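# Remove the lens cap and leave the camera lens-up

## Task

Pull the front cap off the camera's lens and set the cap down on the table. At the end the camera must lie flat on its back with the lens pointing up, and anything that was already in place must still be in place.

## Robot and tools

Robot: two arms, left_arm and right_arm, each with a two-finger gripper and a wrist camera. There is also one fixed camera, cam_low. Every image is 896x504. A stand for two cameras is bolted to the floor behind the arms.

Frames. The scene frame has its origin at table-top height, midway between the nominal arm bases. +z is up, +x points out over the table, and left_arm sits on the +y side; these names do not match the sides of the images. The calibrated bases are: left_arm at (+0.013, +0.279, 0) m and right_arm at (-0.021, -0.302, 0) m, both turned almost not at all about z. Each arm reports its hand pose, velocities, Hand target and wrist-camera pose in its own base frame. The table and cam_low use the scene frame. On the gripper, the fingers point along +z and open and close along y. end_effector_position is the point between the pads, about 1 cm behind the fingertips. Reported positions can be off by a few cm, more when the arm is stretched far out.

The command row. Every motion uses rows of 14 numbers in [-1, 1], and all 14 must be sent even if only one arm moves. The order is left_arm dx, dy, dz, rx, ry, rz, opening, then the same seven for right_arm.
- dx, dy, dz are offsets along that arm's own base axes, where 1.0 = 0.6 m. Any translation longer than 1.0 may be scaled down along its line.
- rx, ry, rz form a single rotation vector, where 1.0 = 180 degrees. The gripper turns about its Hand target position.
- Offsets are not poses. They are measured from the arm's Hand target at the moment the action or move begins. Sending the same offset twice moves the arm twice as far.
- Six zeros re-request the current Hand target.
- Opening is absolute: +1 is fully open (0.094 m) and -1 is closed. A 0 is a real command, so resend the present value to leave a gripper unchanged.

Tools.
- execute_actions(actions, cameras). actions is a list of actions. Each action is a table of up to 15 rows, and each row is one 1/30 s control step. A short table keeps its last row for the remaining steps. Each row is an offset from the pose the action started at, not from the row before it. An empty list returns the state plus all images. cameras is a list of names, ["all"], or []; an unknown name makes the call invalid.
- move(target, speed, blend, opening_speed, grip_force, blocking, cameras). target is one 14-number row or a list of up to 15 rows. Every row is an offset from the same starting Hand targets. The gripper travels in a straight line with no collision avoidance, and all paths finish together within 10 s.
  - speed is in m/s, from 0.002 to 4.3, default 0.25. Rotation is capped at twice that value in rad/s.
  - blend is a corner-rounding radius in m. The default 0 stops at each target.
  - opening_speed is in units of the -1..+1 scale per second, at least 0.2.
  - grip_force is in N per finger pad, 10 to 50 (50 is full). It stays set until changed. Lower values make the fingers close slowly.
  - blocking=false returns after about 0.5 s while the move keeps running.
  - The extra "move:" line in the result gives the ending (done, off_target, moving, held, fault). It also shows limits: paced means the commanded pose was clipped, and held means a check withheld steps. done means at rest within 10 mm and 2 degrees. It does not tell you whether anything was touched.
- wait(seconds 0-10, cameras): lets time pass with the last commands held.
- stop(cameras): brakes a running move.
- zoom_image(camera, region): the region is [x0, y0, x1, y1] in pixels of that camera's latest image, at most 504 by 504. Only cameras in the newest image set can be used.
- read_manual(section): returns the licence text only.
- finished_scene(scene=1): ends the scene for good. The goal must hold without the robot.

Reading results.
- Hand target is the last commanded pose after clipping, and the next offsets count from it. Commanded orientation is clipped to within 40 degrees of the measured one, so large turns take several steps.
- Grippers often rest a few cm short of the target because of friction or weight. Waiting does not close that gap; send the missing distance as a new offset.
- grip_measured uses the opening scale. On a hard part it reads a little narrower than the part, and it does not reveal the moment of contact. To release, command an opening well above the reading.
- Tool commands lists the current gripper commands.
- Joint torques include the arm's own weight, are positive toward larger joint angles, and are noisy.
- Joint velocities "within noise" means the arm is still.
- Step readings list end_effector_position at some control steps, for execute_actions calls only.
- MOTOR HOT warns of heating. An OVER-TEMPERATURE FAULT means that arm has gone limp for 30 to 60 s or more. Avoid long holds, full stretches and pushing toward poses the arm cannot reach.

Cautions.
- Keep the arms, grippers and wrist cameras away from each other. The clearance check does not guard grippers, and a moderate clash between arms can fail the task. Never close one gripper on the other's fingers.
- Nothing may fall off the table or be left off it.
- Avoid drops, releasing parts while they move, and fast hits on heavy or fixed things. Faster motion and targets set deeper past a contact both press harder.
- A blocked arm keeps pushing until you command its target back past the gripper.
- Don't route paths close to an arm's own base, because that can change its shoulder posture.
- Close slowly on fragile parts.
- Loose objects may be nudged occasionally.
- Time spent thinking lets the scene keep running.

Each tool is called as name(argument=value, ...) on one line, values as JSON.

## Session

execute_actions(actions=[])

Scene clock: 0.00 s.
left_arm: end_effector_position=(+0.6596, +0.4414, +0.3930) grip_measured=+1.000 end_effector_quat_wxyz=(+0.659, -0.643, +0.234, +0.312) | right_arm: end_effector_position=(+0.1986, +0.1441, +0.2705) grip_measured=+1.000 end_effector_quat_wxyz=(+0.433, -0.005, +0.842, +0.322)
Joint positions: left_arm=[0.379 2.117 1.979 0.36 -1.28 -0.567 0.094] | right_arm=[0.602 0.15 0.47 -0.752 -0.039 0.615 0.094]
Joint velocities: within noise
Joint torques (N m): no reading
Heat: left arm: hottest waist 31 °C; right arm: hottest waist 30 °C.
Hand target: left_arm +0.6580, +0.4408, +0.4158; +0.669, -0.644, +0.217, +0.301 | right_arm +0.1984, +0.1440, +0.2876; +0.444, -0.005, +0.834, +0.329
Tool commands: left_gripper/opening=+1.0 right_gripper/opening=+1.0

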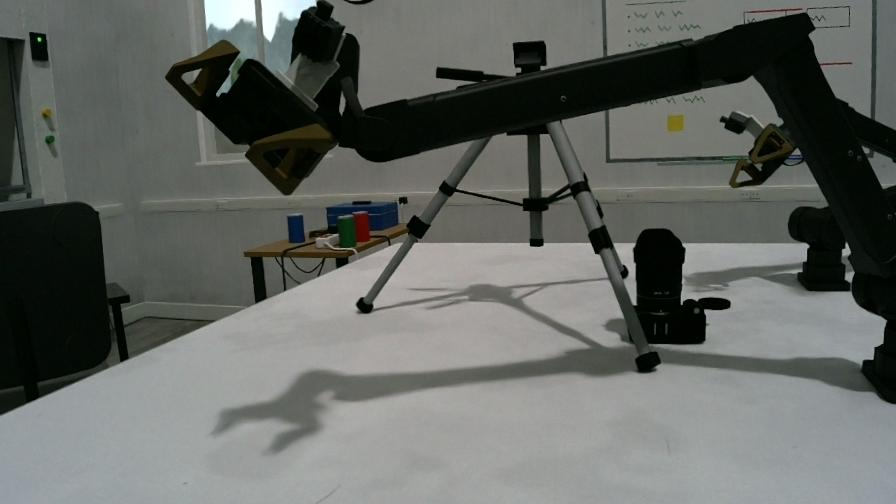

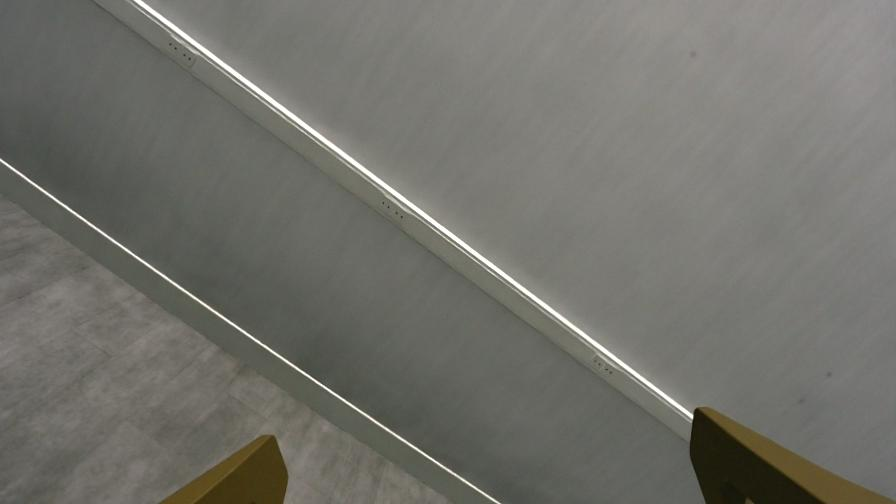

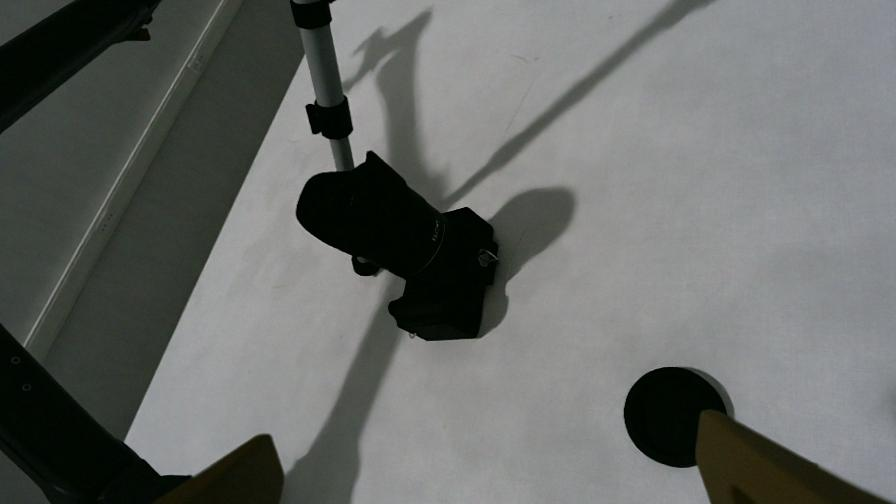

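zoom_image(camera="cam_right_wrist", region=[270, 130, 550, 350])

zoom_image(camera="cam_low", region=[560, 200, 800, 400])

zoom_image(camera="cam_right_wrist", region=[580, 330, 780, 500])

Scaled by 1.800 from the camera's 896x504 image, which has a finer 1280x720 frame.

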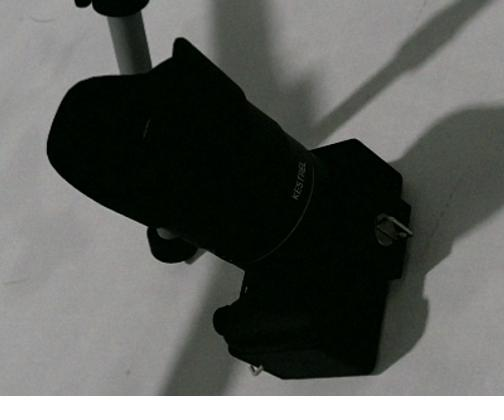

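Scaled by 2.100 from the camera's 896x504 image, which has a finer 1280x720 frame.

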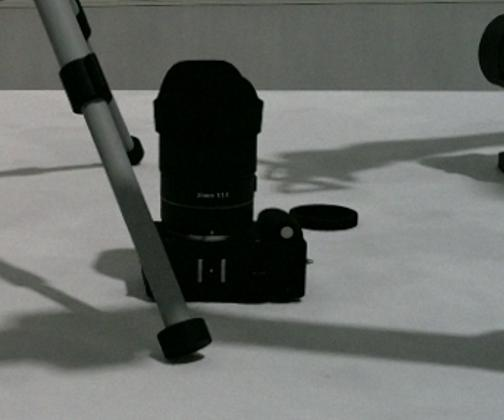

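Scaled by 2.520 from the camera's 896x504 image, which has a finer 1280x720 frame.

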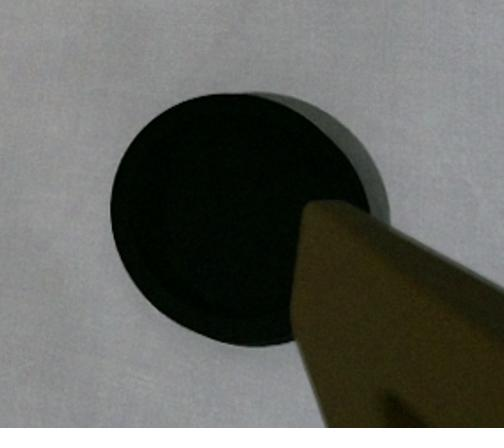

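move(target=[0,0,0,0,0,0,1, 0.217,0.4067,0.054,-0.2739,0.0775,0.2134,1], speed=0.3, cameras=["all"])

Scene clock: 132.37 s.
left_arm: end_effector_position=(+0.6596, +0.4414, +0.3930) grip_measured=+1.000 end_effector_quat_wxyz=(+0.659, -0.643, +0.234, +0.312) | right_arm: end_effector_position=(+0.3256, +0.3749, +0.3046) grip_measured=+1.000 end_effector_quat_wxyz=(+0.161, -0.402, +0.898, +0.077)
Joint positions: left_arm=[0.379 2.117 1.979 0.36 -1.28 -0.567 0.094] | right_arm=[0.855 1.41 1.466 -1.268 -0.003 0.014 0.094]
Joint torques (N m): left_arm=[0.26 -21.19 13.34 1.51 0.1 0.12] | right_arm=[1.96 -10.81 12.21 0.34 0.06 -0.2]
Heat: left arm: hottest elbow 46 °C; right arm: hottest elbow 43 °C.
Hand target: left_arm +0.6580, +0.4408, +0.4158; +0.669, -0.644, +0.217, +0.301 | right_arm +0.3287, +0.3881, +0.3199; +0.173, -0.413, +0.891, +0.081
Off the commanded pose: left_arm 0.023 m, 3 deg | right_arm 0.020 m, 2 deg.
move: off_target (left_arm, right_arm)
camera_calibration:
cam_right_wrist: T_world_to_cam=[[0.689551, -0.71588, -0.109711, 0.0833153], [-0.715325, -0.696897, 0.0514199, 0.524693], [-0.113268, 0.0430224, -0.992633, 0.41948], [0, 0, 0, 1]] pos_world=[0.36539, 0.407254, 0.39855]

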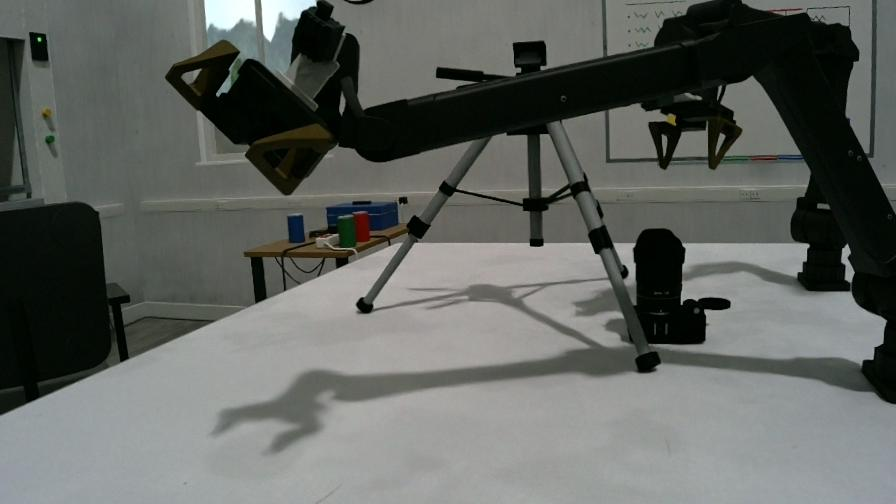

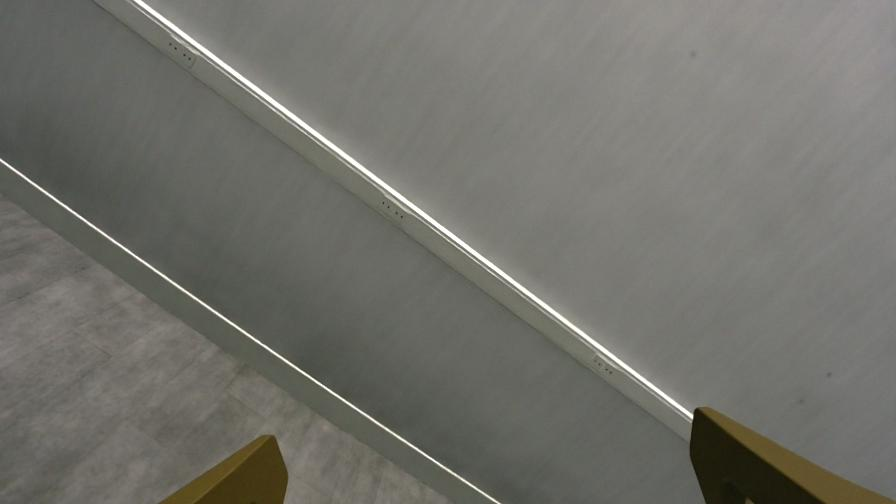

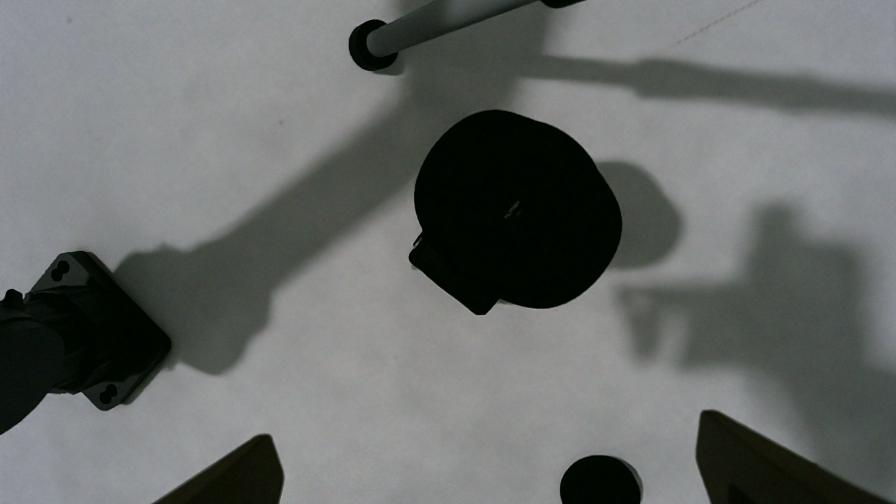

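zoom_image(camera="cam_right_wrist", region=[400, 90, 640, 330])

zoom_image(camera="cam_right_wrist", region=[450, 150, 570, 270])

Scaled by 2.100 from the camera's 896x504 image, which has a finer 1280x720 frame.

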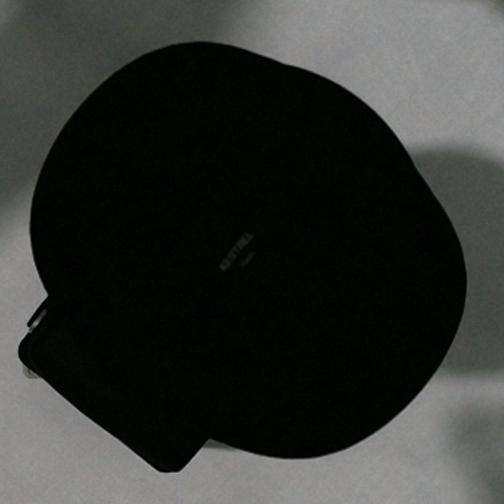

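Scaled by 4.200 from the camera's 896x504 image, which has a finer 1280x720 frame.

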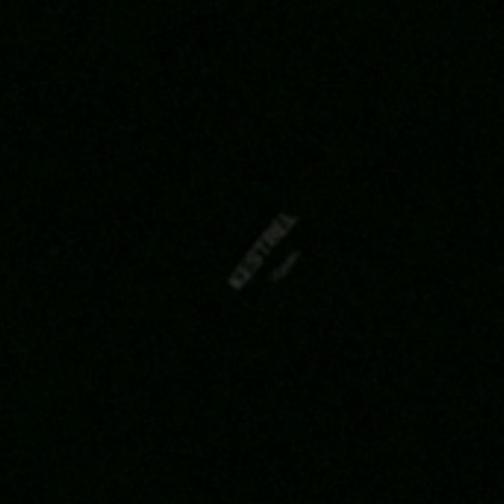

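move(target=[0,0,0,0,0,0,1, 0.042,-0.005,-0.13,0,0,0,1], speed=0.2, cameras=["cam_right_wrist"])

zoom_image(camera="cam_right_wrist", region=[260, 60, 640, 440])

Scene clock: 170.87 s.
left_arm: end_effector_position=(+0.6596, +0.4414, +0.3930) grip_measured=+1.000 end_effector_quat_wxyz=(+0.659, -0.643, +0.234, +0.312) | right_arm: end_effector_position=(+0.3452, +0.3846, +0.2397) grip_measured=+1.000 end_effector_quat_wxyz=(+0.166, -0.413, +0.892, +0.078)
Joint positions: left_arm=[0.379 2.117 1.979 0.36 -1.28 -0.567 0.094] | right_arm=[0.835 1.462 1.348 -1.089 -0.014 -0.029 0.094]
Joint torques (N m): left_arm=[0.21 -21.13 13.33 1.52 0.1 0.13] | right_arm=[-0.67 -13.33 8.98 1.17 -0.21 -0.1]
Heat: left arm: hottest elbow 47 °C; right arm: hottest elbow 41 °C.
Hand target: left_arm +0.6580, +0.4408, +0.4158; +0.669, -0.644, +0.217, +0.301 | right_arm +0.3538, +0.3850, +0.2420; +0.173, -0.413, +0.891, +0.081
Off the commanded pose: left_arm 0.023 m, 3 deg | right_arm 0.009 m, 1 deg.
move: off_target (left_arm)
camera_calibration:
cam_right_wrist: T_world_to_cam=[[0.707969, -0.698461, -0.104557, 0.0553668], [-0.698585, -0.714318, 0.0415791, 0.552062], [-0.103728, 0.0436052, -0.993649, 0.353575], [0, 0, 0, 1]] pos_world=[0.38314, 0.417602, 0.334164]
Images, in order (width x height): cam_right_wrist 896x504.

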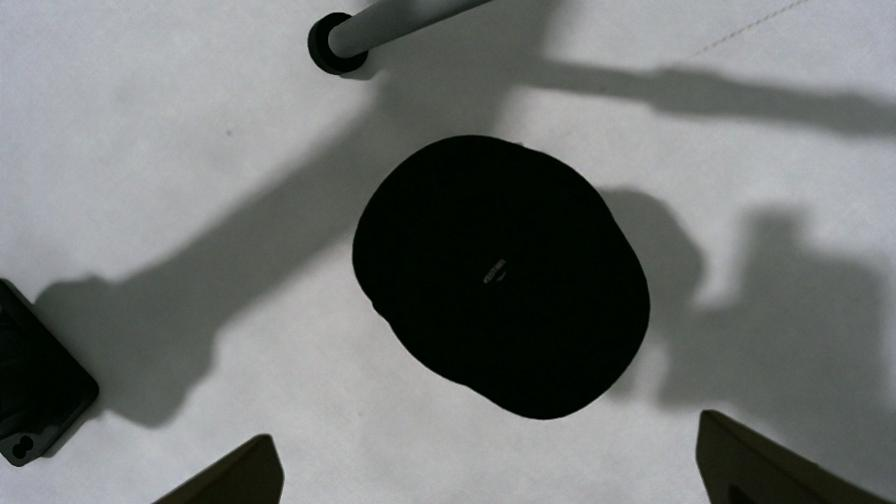

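Scaled by 1.326 from the camera's 896x504 image, which has a finer 1280x720 frame.

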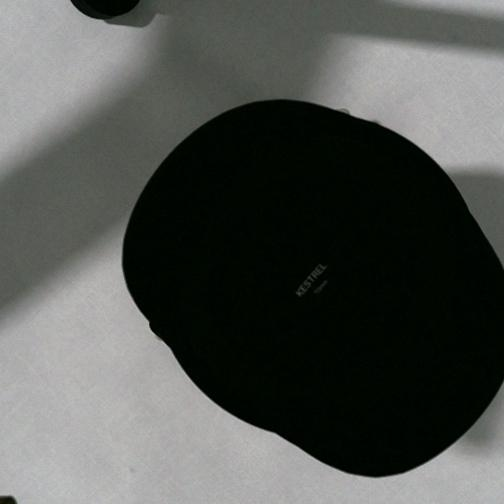

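move(target=[0,0,0,0,0,0,1, -0.0117,-0.0267,-0.1167,0.0551,-0.0467,0,1], speed=0.15, cameras=["cam_right_wrist","cam_low"])

zoom_image(camera="cam_right_wrist", region=[300, 60, 700, 440])

Scene clock: 267.97 s.
left_arm: end_effector_position=(+0.6596, +0.4414, +0.3930) grip_measured=+1.000 end_effector_quat_wxyz=(+0.659, -0.643, +0.234, +0.312) | right_arm: end_effector_position=(+0.3395, +0.3719, +0.1605) grip_measured=+1.000 end_effector_quat_wxyz=(+0.257, -0.404, +0.869, +0.122)
Joint positions: left_arm=[0.379 2.117 1.979 0.36 -1.28 -0.567 0.094] | right_arm=[0.821 1.378 0.983 -0.6 -0.032 -0.04 0.094]
Joint torques (N m): left_arm=[0.26 -21.19 13.31 1.51 0.1 0.12] | right_arm=[-1.03 -12.81 8.16 1.48 -0.25 -0.14]
Heat: left arm: hottest elbow 49 °C; right arm: hottest elbow 39 °C.
Hand target: left_arm +0.6580, +0.4408, +0.4158; +0.669, -0.644, +0.217, +0.301 | right_arm +0.3468, +0.3690, +0.1720; +0.273, -0.401, +0.865, +0.127
Off the commanded pose: left_arm 0.023 m, 3 deg | right_arm 0.014 m, 2 deg.
move: off_target (left_arm, right_arm)
camera_calibration:
cam_right_wrist: T_world_to_cam=[[0.724899, -0.678122, -0.121123, 0.0316146], [-0.688343, -0.706302, -0.165289, 0.569001], [0.0265365, 0.203192, -0.978779, 0.168896], [0, 0, 0, 1]] pos_world=[0.364269, 0.389007, 0.263191]
Images, in order (width x height): cam_low 896x504, cam_right_wrist 896x504.

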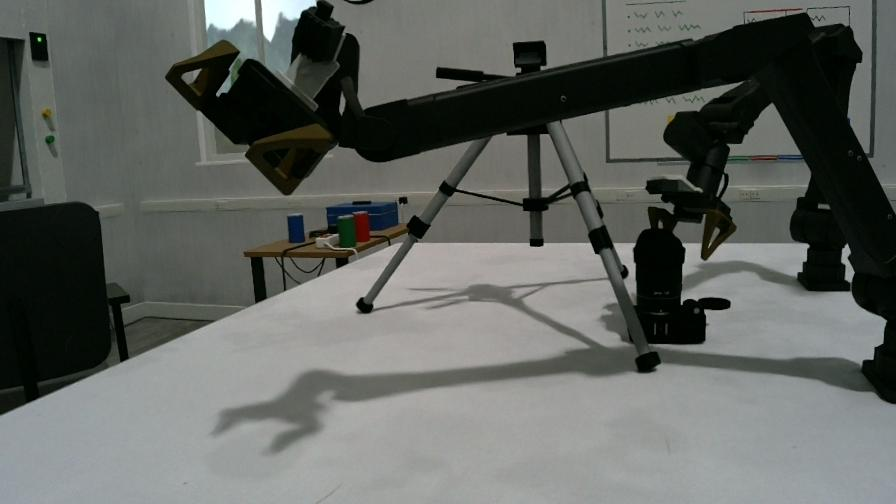

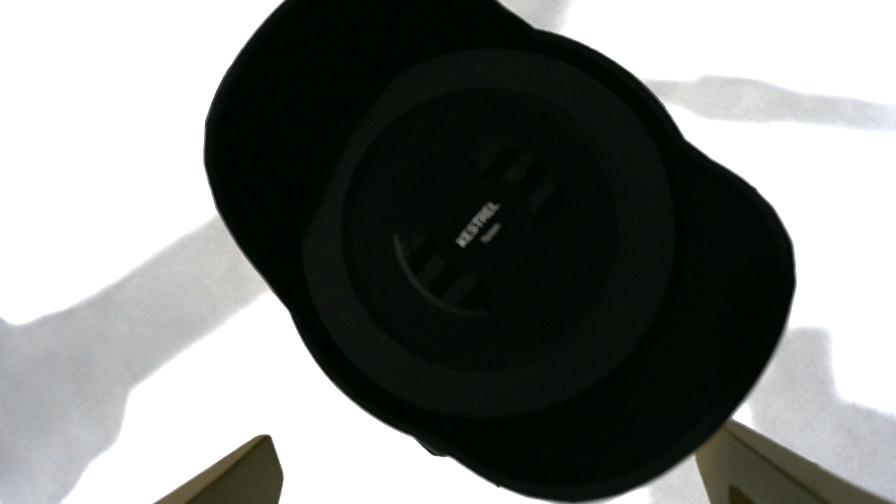

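Scaled by 1.260 from the camera's 896x504 image, which has a finer 1280x720 frame.

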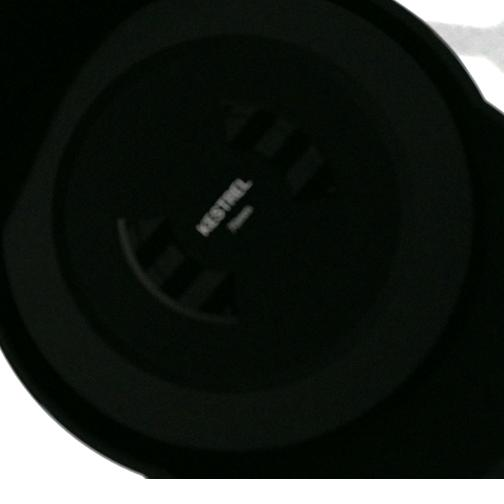

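zoom_image(camera="cam_right_wrist", region=[370, 120, 590, 340])

zoom_image(camera="cam_right_wrist", region=[380, 210, 500, 330])

zoom_image(camera="cam_right_wrist", region=[460, 120, 580, 240])

Scaled by 2.291 from the camera's 896x504 image, which has a finer 1280x720 frame.

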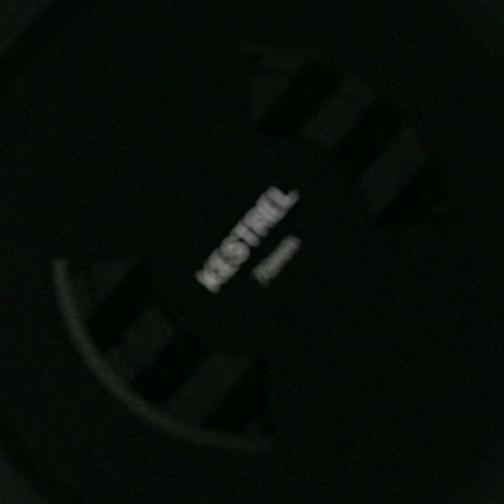

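Scaled by 4.200 from the camera's 896x504 image, which has a finer 1280x720 frame.

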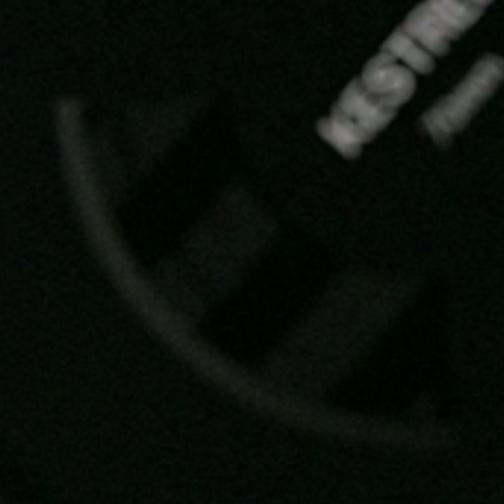

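Scaled by 4.200 from the camera's 896x504 image, which has a finer 1280x720 frame.

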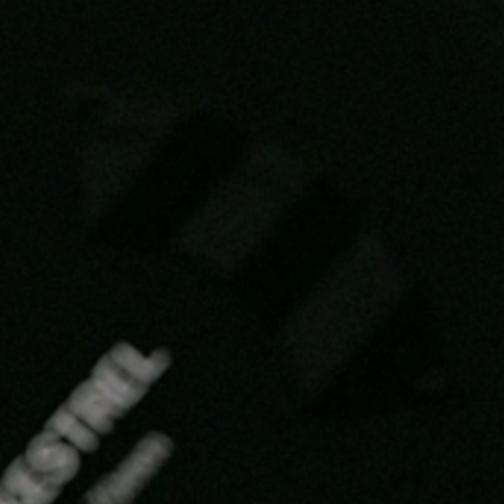

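move(target=[[-0.2,-0.13,0,0,0,0,0.2, 0,0,0.1333,0,0,0,0.2],[-0.45,-0.30,-0.05,0,0,0,0.2, 0.047,0.0662,0.1333,-0.1889,0.0634,0.2326,0.2]], speed=0.25, blend=0.03, cameras=["all"])

zoom_image(camera="cam_right_wrist", region=[250, 100, 700, 504])

Scene clock: 435.83 s.
left_arm: end_effector_position=(+0.3872, +0.2658, +0.3836) grip_measured=+0.203 end_effector_quat_wxyz=(+0.666, -0.646, +0.217, +0.304) | right_arm: end_effector_position=(+0.3723, +0.3944, +0.2446) grip_measured=+0.203 end_effector_quat_wxyz=(+0.009, +0.716, -0.698, -0.001)
Joint positions: left_arm=[0.227 1.376 0.883 1.021 -1.429 -0.296 0.057] | right_arm=[0.814 1.774 1.787 -1.601 -0.003 -0.781 0.057]
Joint torques (N m): left_arm=[-0.5 -9.82 9.14 1.73 0.27 0.25] | right_arm=[1.9 -16.09 11.48 -0.18 -0.01 -0.16]
Heat: left arm: hottest elbow 51 °C; right arm: hottest elbow 39 °C.
Hand target: left_arm +0.3879, +0.2608, +0.3858; +0.669, -0.644, +0.217, +0.301 | right_arm +0.3750, +0.4088, +0.2519; +0.000, +0.725, -0.689, +0.000
Off the commanded pose: left_arm 0.005 m, 1 deg | right_arm 0.016 m, 2 deg.
move: off_target (right_arm)
camera_calibration:
cam_left_wrist: T_world_to_cam=[[0.761076, 0.0801952, 0.643687, -0.552528], [0.634436, -0.298724, -0.71292, 0.150135], [0.135112, 0.950964, -0.27823, -0.0987193], [0, 0, 0, 1]] pos_world=[0.338603, 0.183037, 0.435222]
cam_right_wrist: T_world_to_cam=[[0.993169, -0.0833759, -0.0816321, -0.310838], [-0.0429802, -0.911805, 0.408368, 0.321893], [-0.108481, -0.40207, -0.90916, 0.51774], [0, 0, 0, 1]] pos_world=[0.378715, 0.475755, 0.313883]

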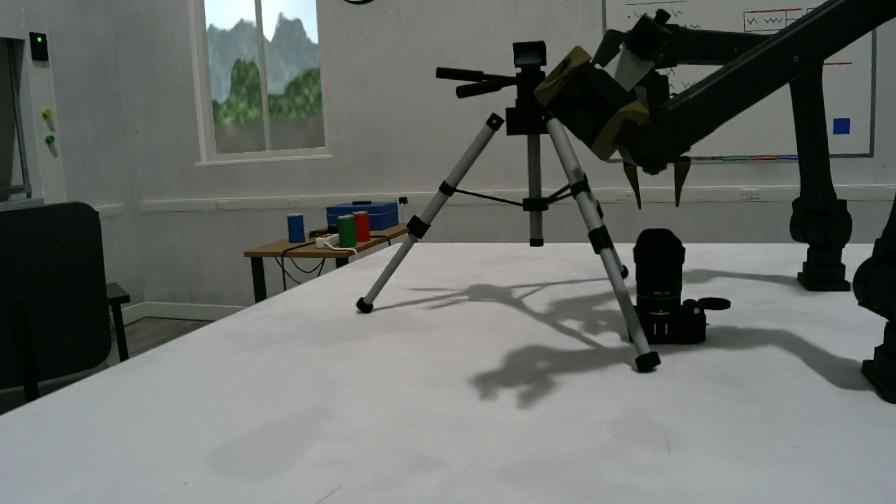

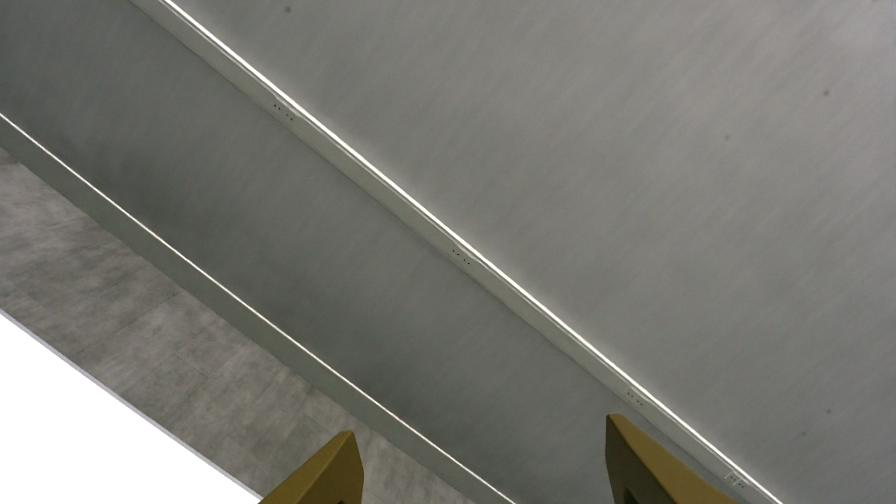

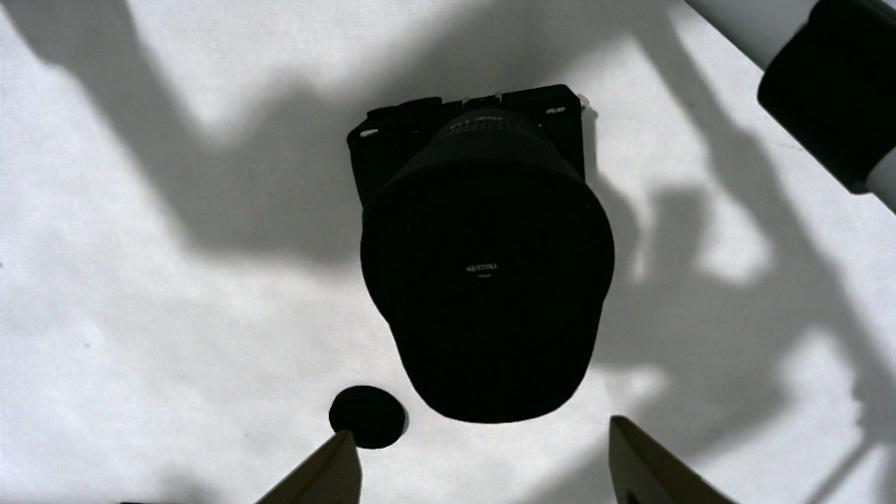

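Scaled by 1.120 from the camera's 896x504 image, which has a finer 1280x720 frame.

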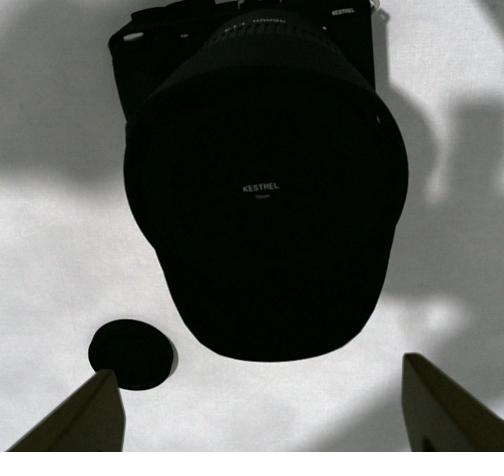

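move(target=[0,0,0,0,0,0,0.2, 0.005,0.0233,-0.0667,0.0037,-0.0045,0.0139,-0.15], speed=0.1, cameras=["cam_right_wrist"])

zoom_image(camera="cam_right_wrist", region=[300, 100, 660, 504])

zoom_image(camera="cam_right_wrist", region=[380, 220, 580, 420])

Scene clock: 477.87 s.
left_arm: end_effector_position=(+0.3872, +0.2658, +0.3836) grip_measured=+0.203 end_effector_quat_wxyz=(+0.666, -0.646, +0.217, +0.304) | right_arm: end_effector_position=(+0.3803, +0.4137, +0.2192) grip_measured=-0.147 end_effector_quat_wxyz=(-0.010, +0.731, -0.682, +0.000)
Joint positions: left_arm=[0.227 1.376 0.883 1.021 -1.429 -0.295 0.057] | right_arm=[0.828 1.803 1.761 -1.507 0 -0.811 0.04]
Joint torques (N m): left_arm=[-0.56 -9.88 9.14 1.46 0.28 0.24] | right_arm=[1.85 -16.85 8.36 0.47 -0.03 -0.11]
Heat: left arm: hottest elbow 45 °C; right arm: hottest elbow 42 °C.
Hand target: left_arm +0.3878, +0.2609, +0.3858; +0.668, -0.645, +0.218, +0.300 | right_arm +0.3781, +0.4227, +0.2120; -0.009, +0.740, -0.673, +0.002
Off the commanded pose: left_arm 0.005 m, 1 deg | right_arm 0.012 m, 2 deg.
move: off_target (right_arm)
camera_calibration:
cam_right_wrist: T_world_to_cam=[[0.997779, -0.0379168, -0.0547621, -0.345731], [-0.0140721, -0.923601, 0.383096, 0.349697], [-0.0651042, -0.381475, -0.922084, 0.481111], [0, 0, 0, 1]] pos_world=[0.381207, 0.493403, 0.290724]
Images, in order (width x height): cam_right_wrist 896x504.

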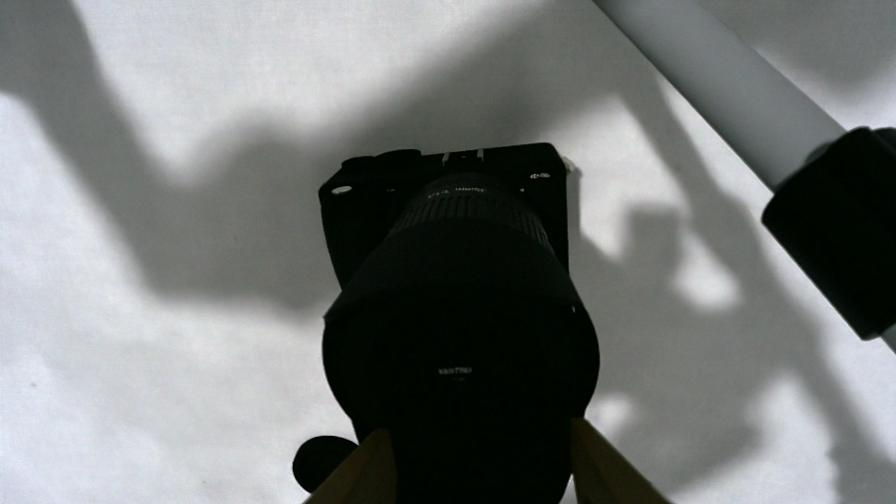

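Scaled by 1.248 from the camera's 896x504 image, which has a finer 1280x720 frame.

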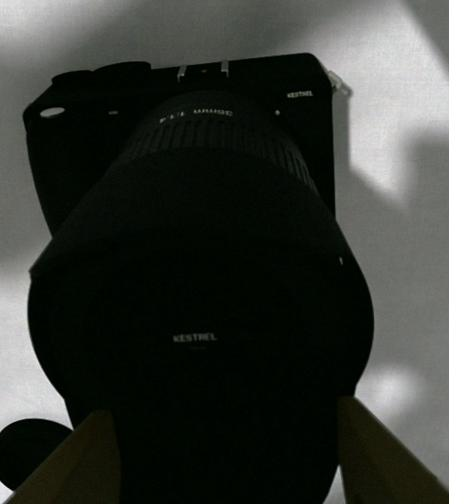

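Scaled by 2.520 from the camera's 896x504 image, which has a finer 1280x720 frame.

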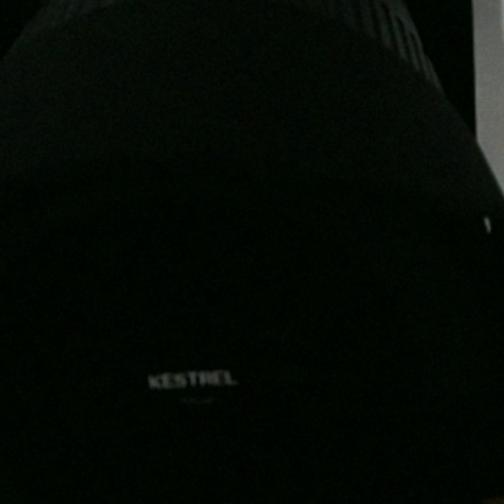

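move(target=[0,0,0,0,0,0,0.2, -0.01,-0.0083,-0.0333,-0.004,0.004,0,-0.15], speed=0.08, cameras=["cam_right_wrist"])

zoom_image(camera="cam_right_wrist", region=[330, 280, 630, 504])

Scene clock: 535.90 s.
left_arm: end_effector_position=(+0.3872, +0.2658, +0.3836) grip_measured=+0.203 end_effector_quat_wxyz=(+0.666, -0.646, +0.217, +0.304) | right_arm: end_effector_position=(+0.3753, +0.4099, +0.1979) grip_measured=-0.147 end_effector_quat_wxyz=(-0.001, +0.732, -0.682, +0.000)
Joint positions: left_arm=[0.227 1.376 0.883 1.021 -1.429 -0.295 0.057] | right_arm=[0.83 1.803 1.705 -1.471 0 -0.812 0.04]
Joint torques (N m): left_arm=[-0.5 -9.99 9.13 1.47 0.28 0.23] | right_arm=[2.08 -17.08 8.16 0.5 -0.08 -0.11]
Heat: left arm: hottest elbow 43 °C; right arm: hottest elbow 43 °C.
Hand target: left_arm +0.3878, +0.2609, +0.3858; +0.668, -0.645, +0.218, +0.300 | right_arm +0.3720, +0.4178, +0.1920; +0.000, +0.740, -0.672, +0.001
Off the commanded pose: left_arm 0.005 m, 1 deg | right_arm 0.010 m, 1 deg.
move: done
camera_calibration:
cam_right_wrist: T_world_to_cam=[[0.997089, -0.0361494, -0.0671279, -0.340038], [-0.00661418, -0.918144, 0.396191, 0.346518], [-0.0759551, -0.394594, -0.915711, 0.467854], [0, 0, 0, 1]] pos_world=[0.376876, 0.490473, 0.268305]
Images, in order (width x height): cam_right_wrist 896x504.

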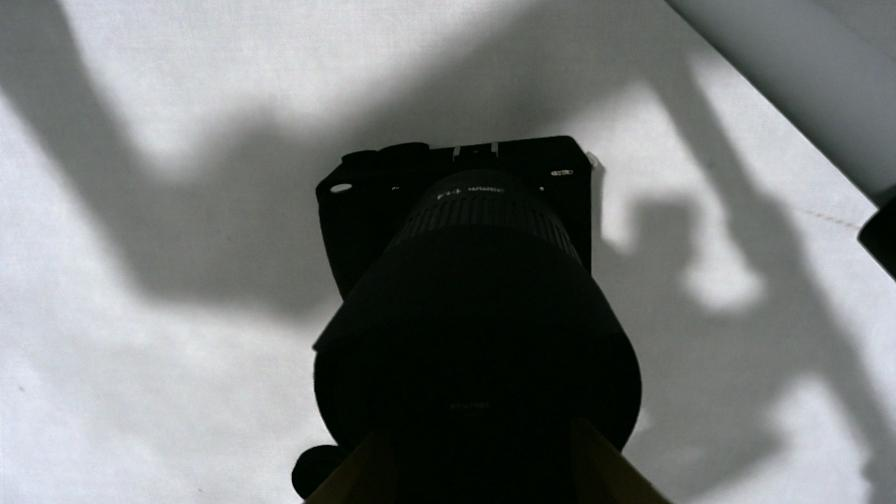

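Scaled by 1.680 from the camera's 896x504 image, which has a finer 1280x720 frame.

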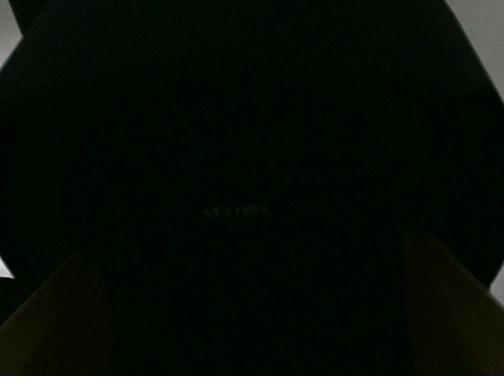

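move(target=[[0,0,0,0,0,0,0.2, 0,0,0.1,0,0,0,-0.15],[0,0,0,0,0,0,0.2, -0.1,0,0.125,0.1056,-0.0907,-0.2422,1]], speed=0.2, blend=0.02)

Scene clock: 620.50 s.
left_arm: end_effector_position=(+0.3872, +0.2658, +0.3836) grip_measured=+0.203 end_effector_quat_wxyz=(+0.666, -0.646, +0.217, +0.304) | right_arm: end_effector_position=(+0.3170, +0.4130, +0.2561) grip_measured=+0.996 end_effector_quat_wxyz=(+0.197, -0.424, +0.884, -0.004)
Joint positions: left_arm=[0.227 1.376 0.883 1.021 -1.429 -0.295 0.057] | right_arm=[0.986 1.484 1.412 -1.158 0.207 0.055 0.094]
Joint torques (N m): left_arm=[-0.56 -9.93 9.13 1.46 0.28 0.23] | right_arm=[1.49 -15.09 8.59 1.13 0.17 0.15]
Heat: left arm: hottest elbow 42 °C; right arm: hottest elbow 42 °C.
Hand target: left_arm +0.3878, +0.2609, +0.3858; +0.668, -0.645, +0.218, +0.300 | right_arm +0.3120, +0.4178, +0.2671; +0.211, -0.422, +0.881, +0.005
Off the commanded pose: left_arm 0.005 m, 1 deg | right_arm 0.013 m, 2 deg.
move: off_target (right_arm); target 2's new opening was sent with right_arm's hand 0.013 m and 2 deg from that target

move(target=[[0,0,0,0,0,0,0.2, 0.0108,-0.013,-0.08,0.1055,-0.0907,-0.2421,1],[0,0,0,0,0,0,0.2, 0.0108,-0.013,-0.187,0.1055,-0.0907,-0.2421,1]], speed=0.2, blend=0.02, cameras=["cam_right_wrist","cam_low"])

zoom_image(camera="cam_right_wrist", region=[300, 80, 600, 380])

Scene clock: 636.50 s.
left_arm: end_effector_position=(+0.3872, +0.2658, +0.3836) grip_measured=+0.203 end_effector_quat_wxyz=(+0.666, -0.646, +0.217, +0.304) | right_arm: end_effector_position=(+0.3219, +0.4004, +0.1534) grip_measured=+0.997 end_effector_quat_wxyz=(+0.378, -0.025, +0.925, +0.000)
Joint positions: left_arm=[0.227 1.376 0.883 1.021 -1.429 -0.295 0.057] | right_arm=[1.105 1.519 1.066 -0.683 0.665 0.898 0.094]
Joint torques (N m): left_arm=[-0.5 -9.93 9.14 1.47 0.28 0.23] | right_arm=[1.9 -12.69 8.16 1.1 0.45 0.14]
Heat: left arm: hottest elbow 42 °C; right arm: hottest elbow 42 °C.
Hand target: left_arm +0.3878, +0.2609, +0.3858; +0.668, -0.645, +0.218, +0.300 | right_arm +0.3185, +0.4100, +0.1548; +0.383, -0.024, +0.924, +0.010
Off the commanded pose: left_arm 0.005 m, 1 deg | right_arm 0.010 m, 1 deg.
move: done
camera_calibration:
cam_right_wrist: T_world_to_cam=[[0.0179337, -0.994372, -0.104418, 0.41449], [-0.933371, 0.020792, -0.358309, 0.393283], [0.358464, 0.103886, -0.927745, 0.081772], [0, 0, 0, 1]] pos_world=[0.330334, 0.395486, 0.260061]
Images, in order (width x height): cam_low 896x504, cam_right_wrist 896x504.

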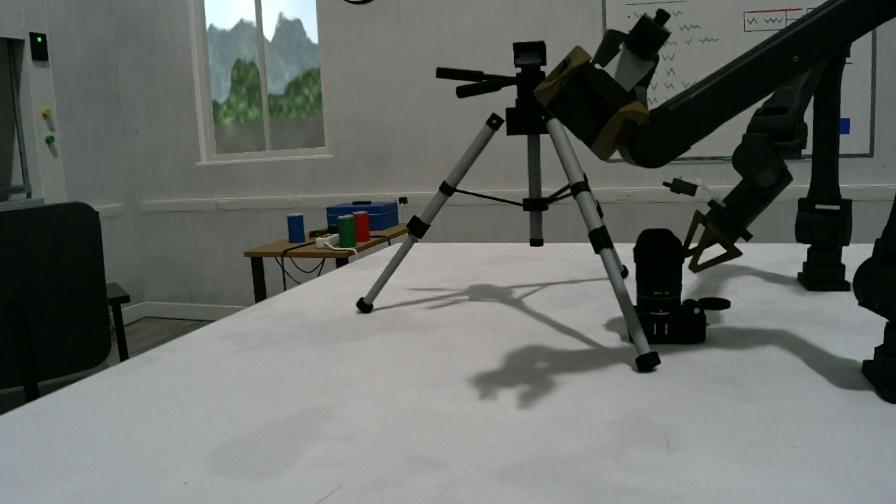

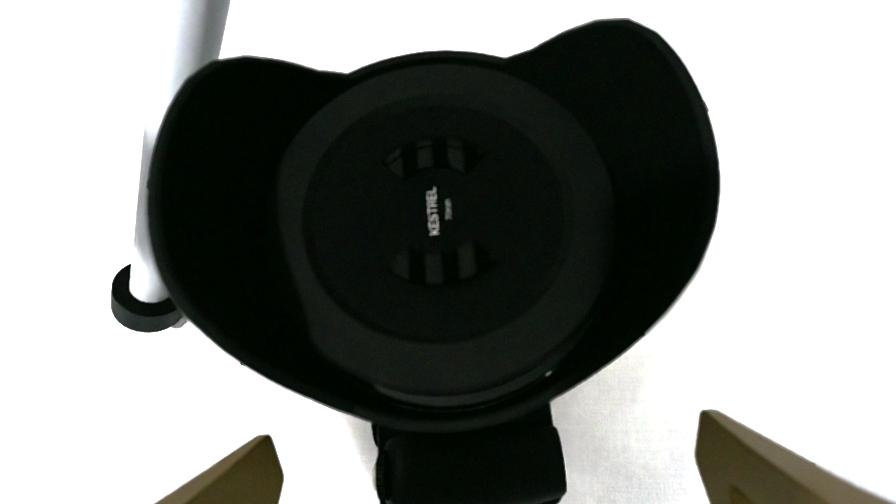

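Scaled by 1.680 from the camera's 896x504 image, which has a finer 1280x720 frame.

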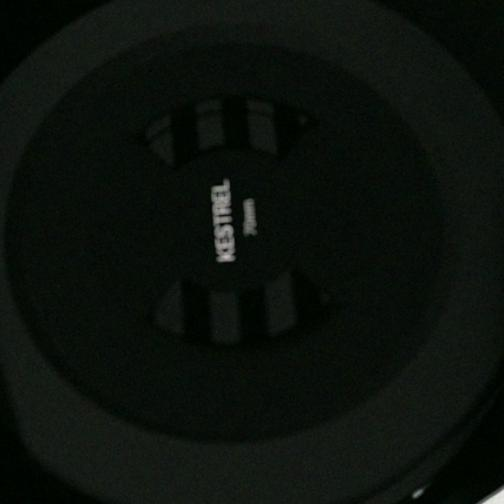

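zoom_image(camera="cam_right_wrist", region=[370, 120, 500, 200])

zoom_image(camera="cam_right_wrist", region=[370, 220, 510, 300])

Scaled by 3.877 from the camera's 896x504 image, which has a finer 1280x720 frame.

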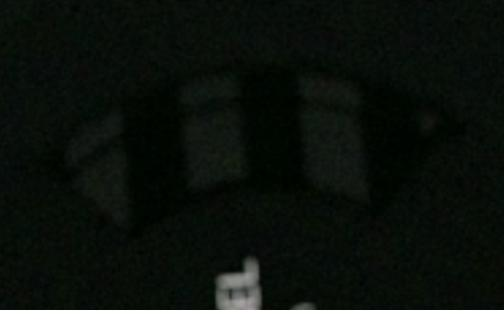

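Scaled by 3.600 from the camera's 896x504 image, which has a finer 1280x720 frame.

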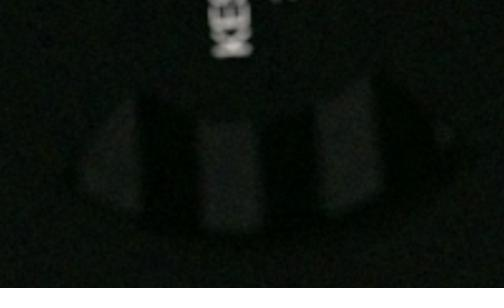

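move(target=[[0,0,0,0,0,0,0.2, -0.0083,0,0.142,-0.1057,0.0908,0.2423,-0.5],[0,0,0,0,0,0,0.2, 0.0858,0.0083,0.1337,-0.2114,0.1816,0.4847,-0.5]], speed=0.2, blend=0.02, cameras=["cam_right_wrist"])

zoom_image(camera="cam_right_wrist", region=[330, 240, 630, 504])

Scene clock: 774.17 s.
left_arm: end_effector_position=(+0.3872, +0.2658, +0.3836) grip_measured=+0.203 end_effector_quat_wxyz=(+0.666, -0.646, +0.217, +0.304) | right_arm: end_effector_position=(+0.3559, +0.4103, +0.2281) grip_measured=-0.497 end_effector_quat_wxyz=(+0.009, +0.741, -0.671, +0.003)
Joint positions: left_arm=[0.227 1.376 0.883 1.021 -1.429 -0.295 0.057] | right_arm=[0.859 1.777 1.747 -1.559 0.006 -0.811 0.024]
Joint torques (N m): left_arm=[-0.44 -9.99 9.11 1.47 0.28 0.23] | right_arm=[-0.79 -15.97 11.44 -0.21 -0.26 -0.13]
Heat: left arm: hottest elbow 42 °C; right arm: hottest elbow 43 °C.
Hand target: left_arm +0.3878, +0.2609, +0.3858; +0.668, -0.645, +0.218, +0.300 | right_arm +0.3700, +0.4150, +0.2350; +0.000, +0.741, -0.672, +0.001
Off the commanded pose: left_arm 0.005 m, 1 deg | right_arm 0.016 m, 1 deg.
move: off_target (right_arm)
camera_calibration:
cam_right_wrist: T_world_to_cam=[[0.997164, -0.00889004, -0.0747296, -0.328096], [0.0228679, -0.91025, 0.413427, 0.317219], [-0.071698, -0.413963, -0.907466, 0.498711], [0, 0, 0, 1]] pos_world=[0.355668, 0.49228, 0.296898]
Images, in order (width x height): cam_right_wrist 896x504.

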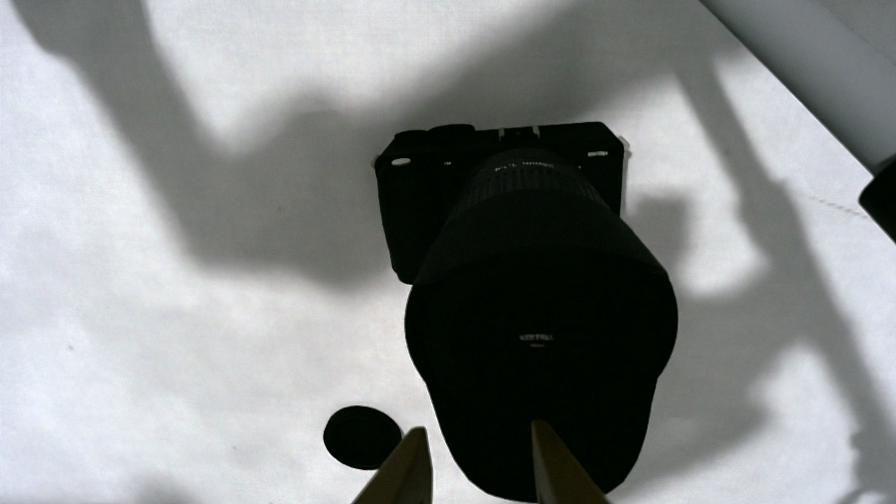

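Scaled by 1.680 from the camera's 896x504 image, which has a finer 1280x720 frame.

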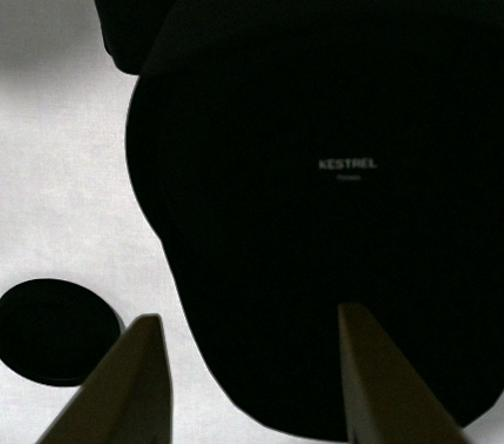

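move(target=[0,0,0,0,0,0,0.2, 0.0305,-0.0067,-0.025,-0.003,0.002,0,-0.5], speed=0.08, cameras=["cam_right_wrist"])

zoom_image(camera="cam_right_wrist", region=[330, 280, 630, 504])

Scene clock: 788.60 s.
left_arm: end_effector_position=(+0.3872, +0.2658, +0.3836) grip_measured=+0.203 end_effector_quat_wxyz=(+0.666, -0.646, +0.217, +0.304) | right_arm: end_effector_position=(+0.3730, +0.4034, +0.2126) grip_measured=-0.497 end_effector_quat_wxyz=(+0.022, +0.740, -0.672, +0.003)
Joint positions: left_arm=[0.227 1.376 0.883 1.021 -1.429 -0.295 0.057] | right_arm=[0.827 1.814 1.758 -1.559 0.006 -0.84 0.024]
Joint torques (N m): left_arm=[-0.56 -9.99 9.13 1.47 0.28 0.23] | right_arm=[-0.26 -16.62 11.29 0.24 -0.19 -0.13]
Heat: left arm: hottest elbow 42 °C; right arm: hottest elbow 43 °C.
Hand target: left_arm +0.3878, +0.2609, +0.3858; +0.668, -0.645, +0.218, +0.300 | right_arm +0.3883, +0.4110, +0.2200; +0.006, +0.741, -0.672, +0.002
Off the commanded pose: left_arm 0.005 m, 1 deg | right_arm 0.019 m, 2 deg.
move: off_target (right_arm)
camera_calibration:
cam_right_wrist: T_world_to_cam=[[0.995594, -0.0135289, -0.092791, -0.340017], [0.0278469, -0.902243, 0.430328, 0.308287], [-0.0895419, -0.431016, -0.897891, 0.49459], [0, 0, 0, 1]] pos_world=[0.37422, 0.486726, 0.279873]
Images, in order (width x height): cam_right_wrist 896x504.

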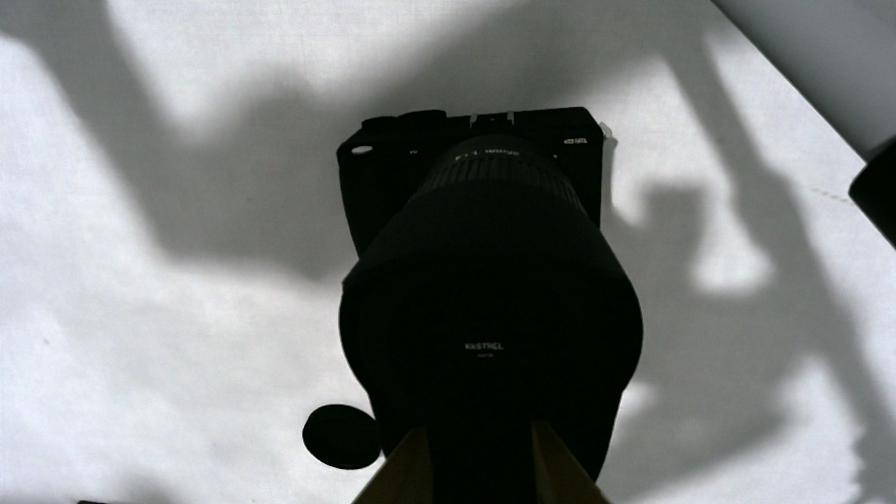

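Scaled by 1.680 from the camera's 896x504 image, which has a finer 1280x720 frame.

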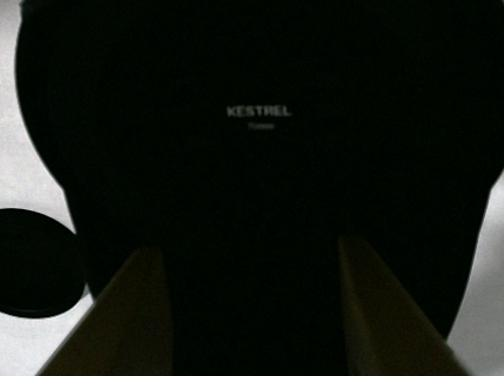

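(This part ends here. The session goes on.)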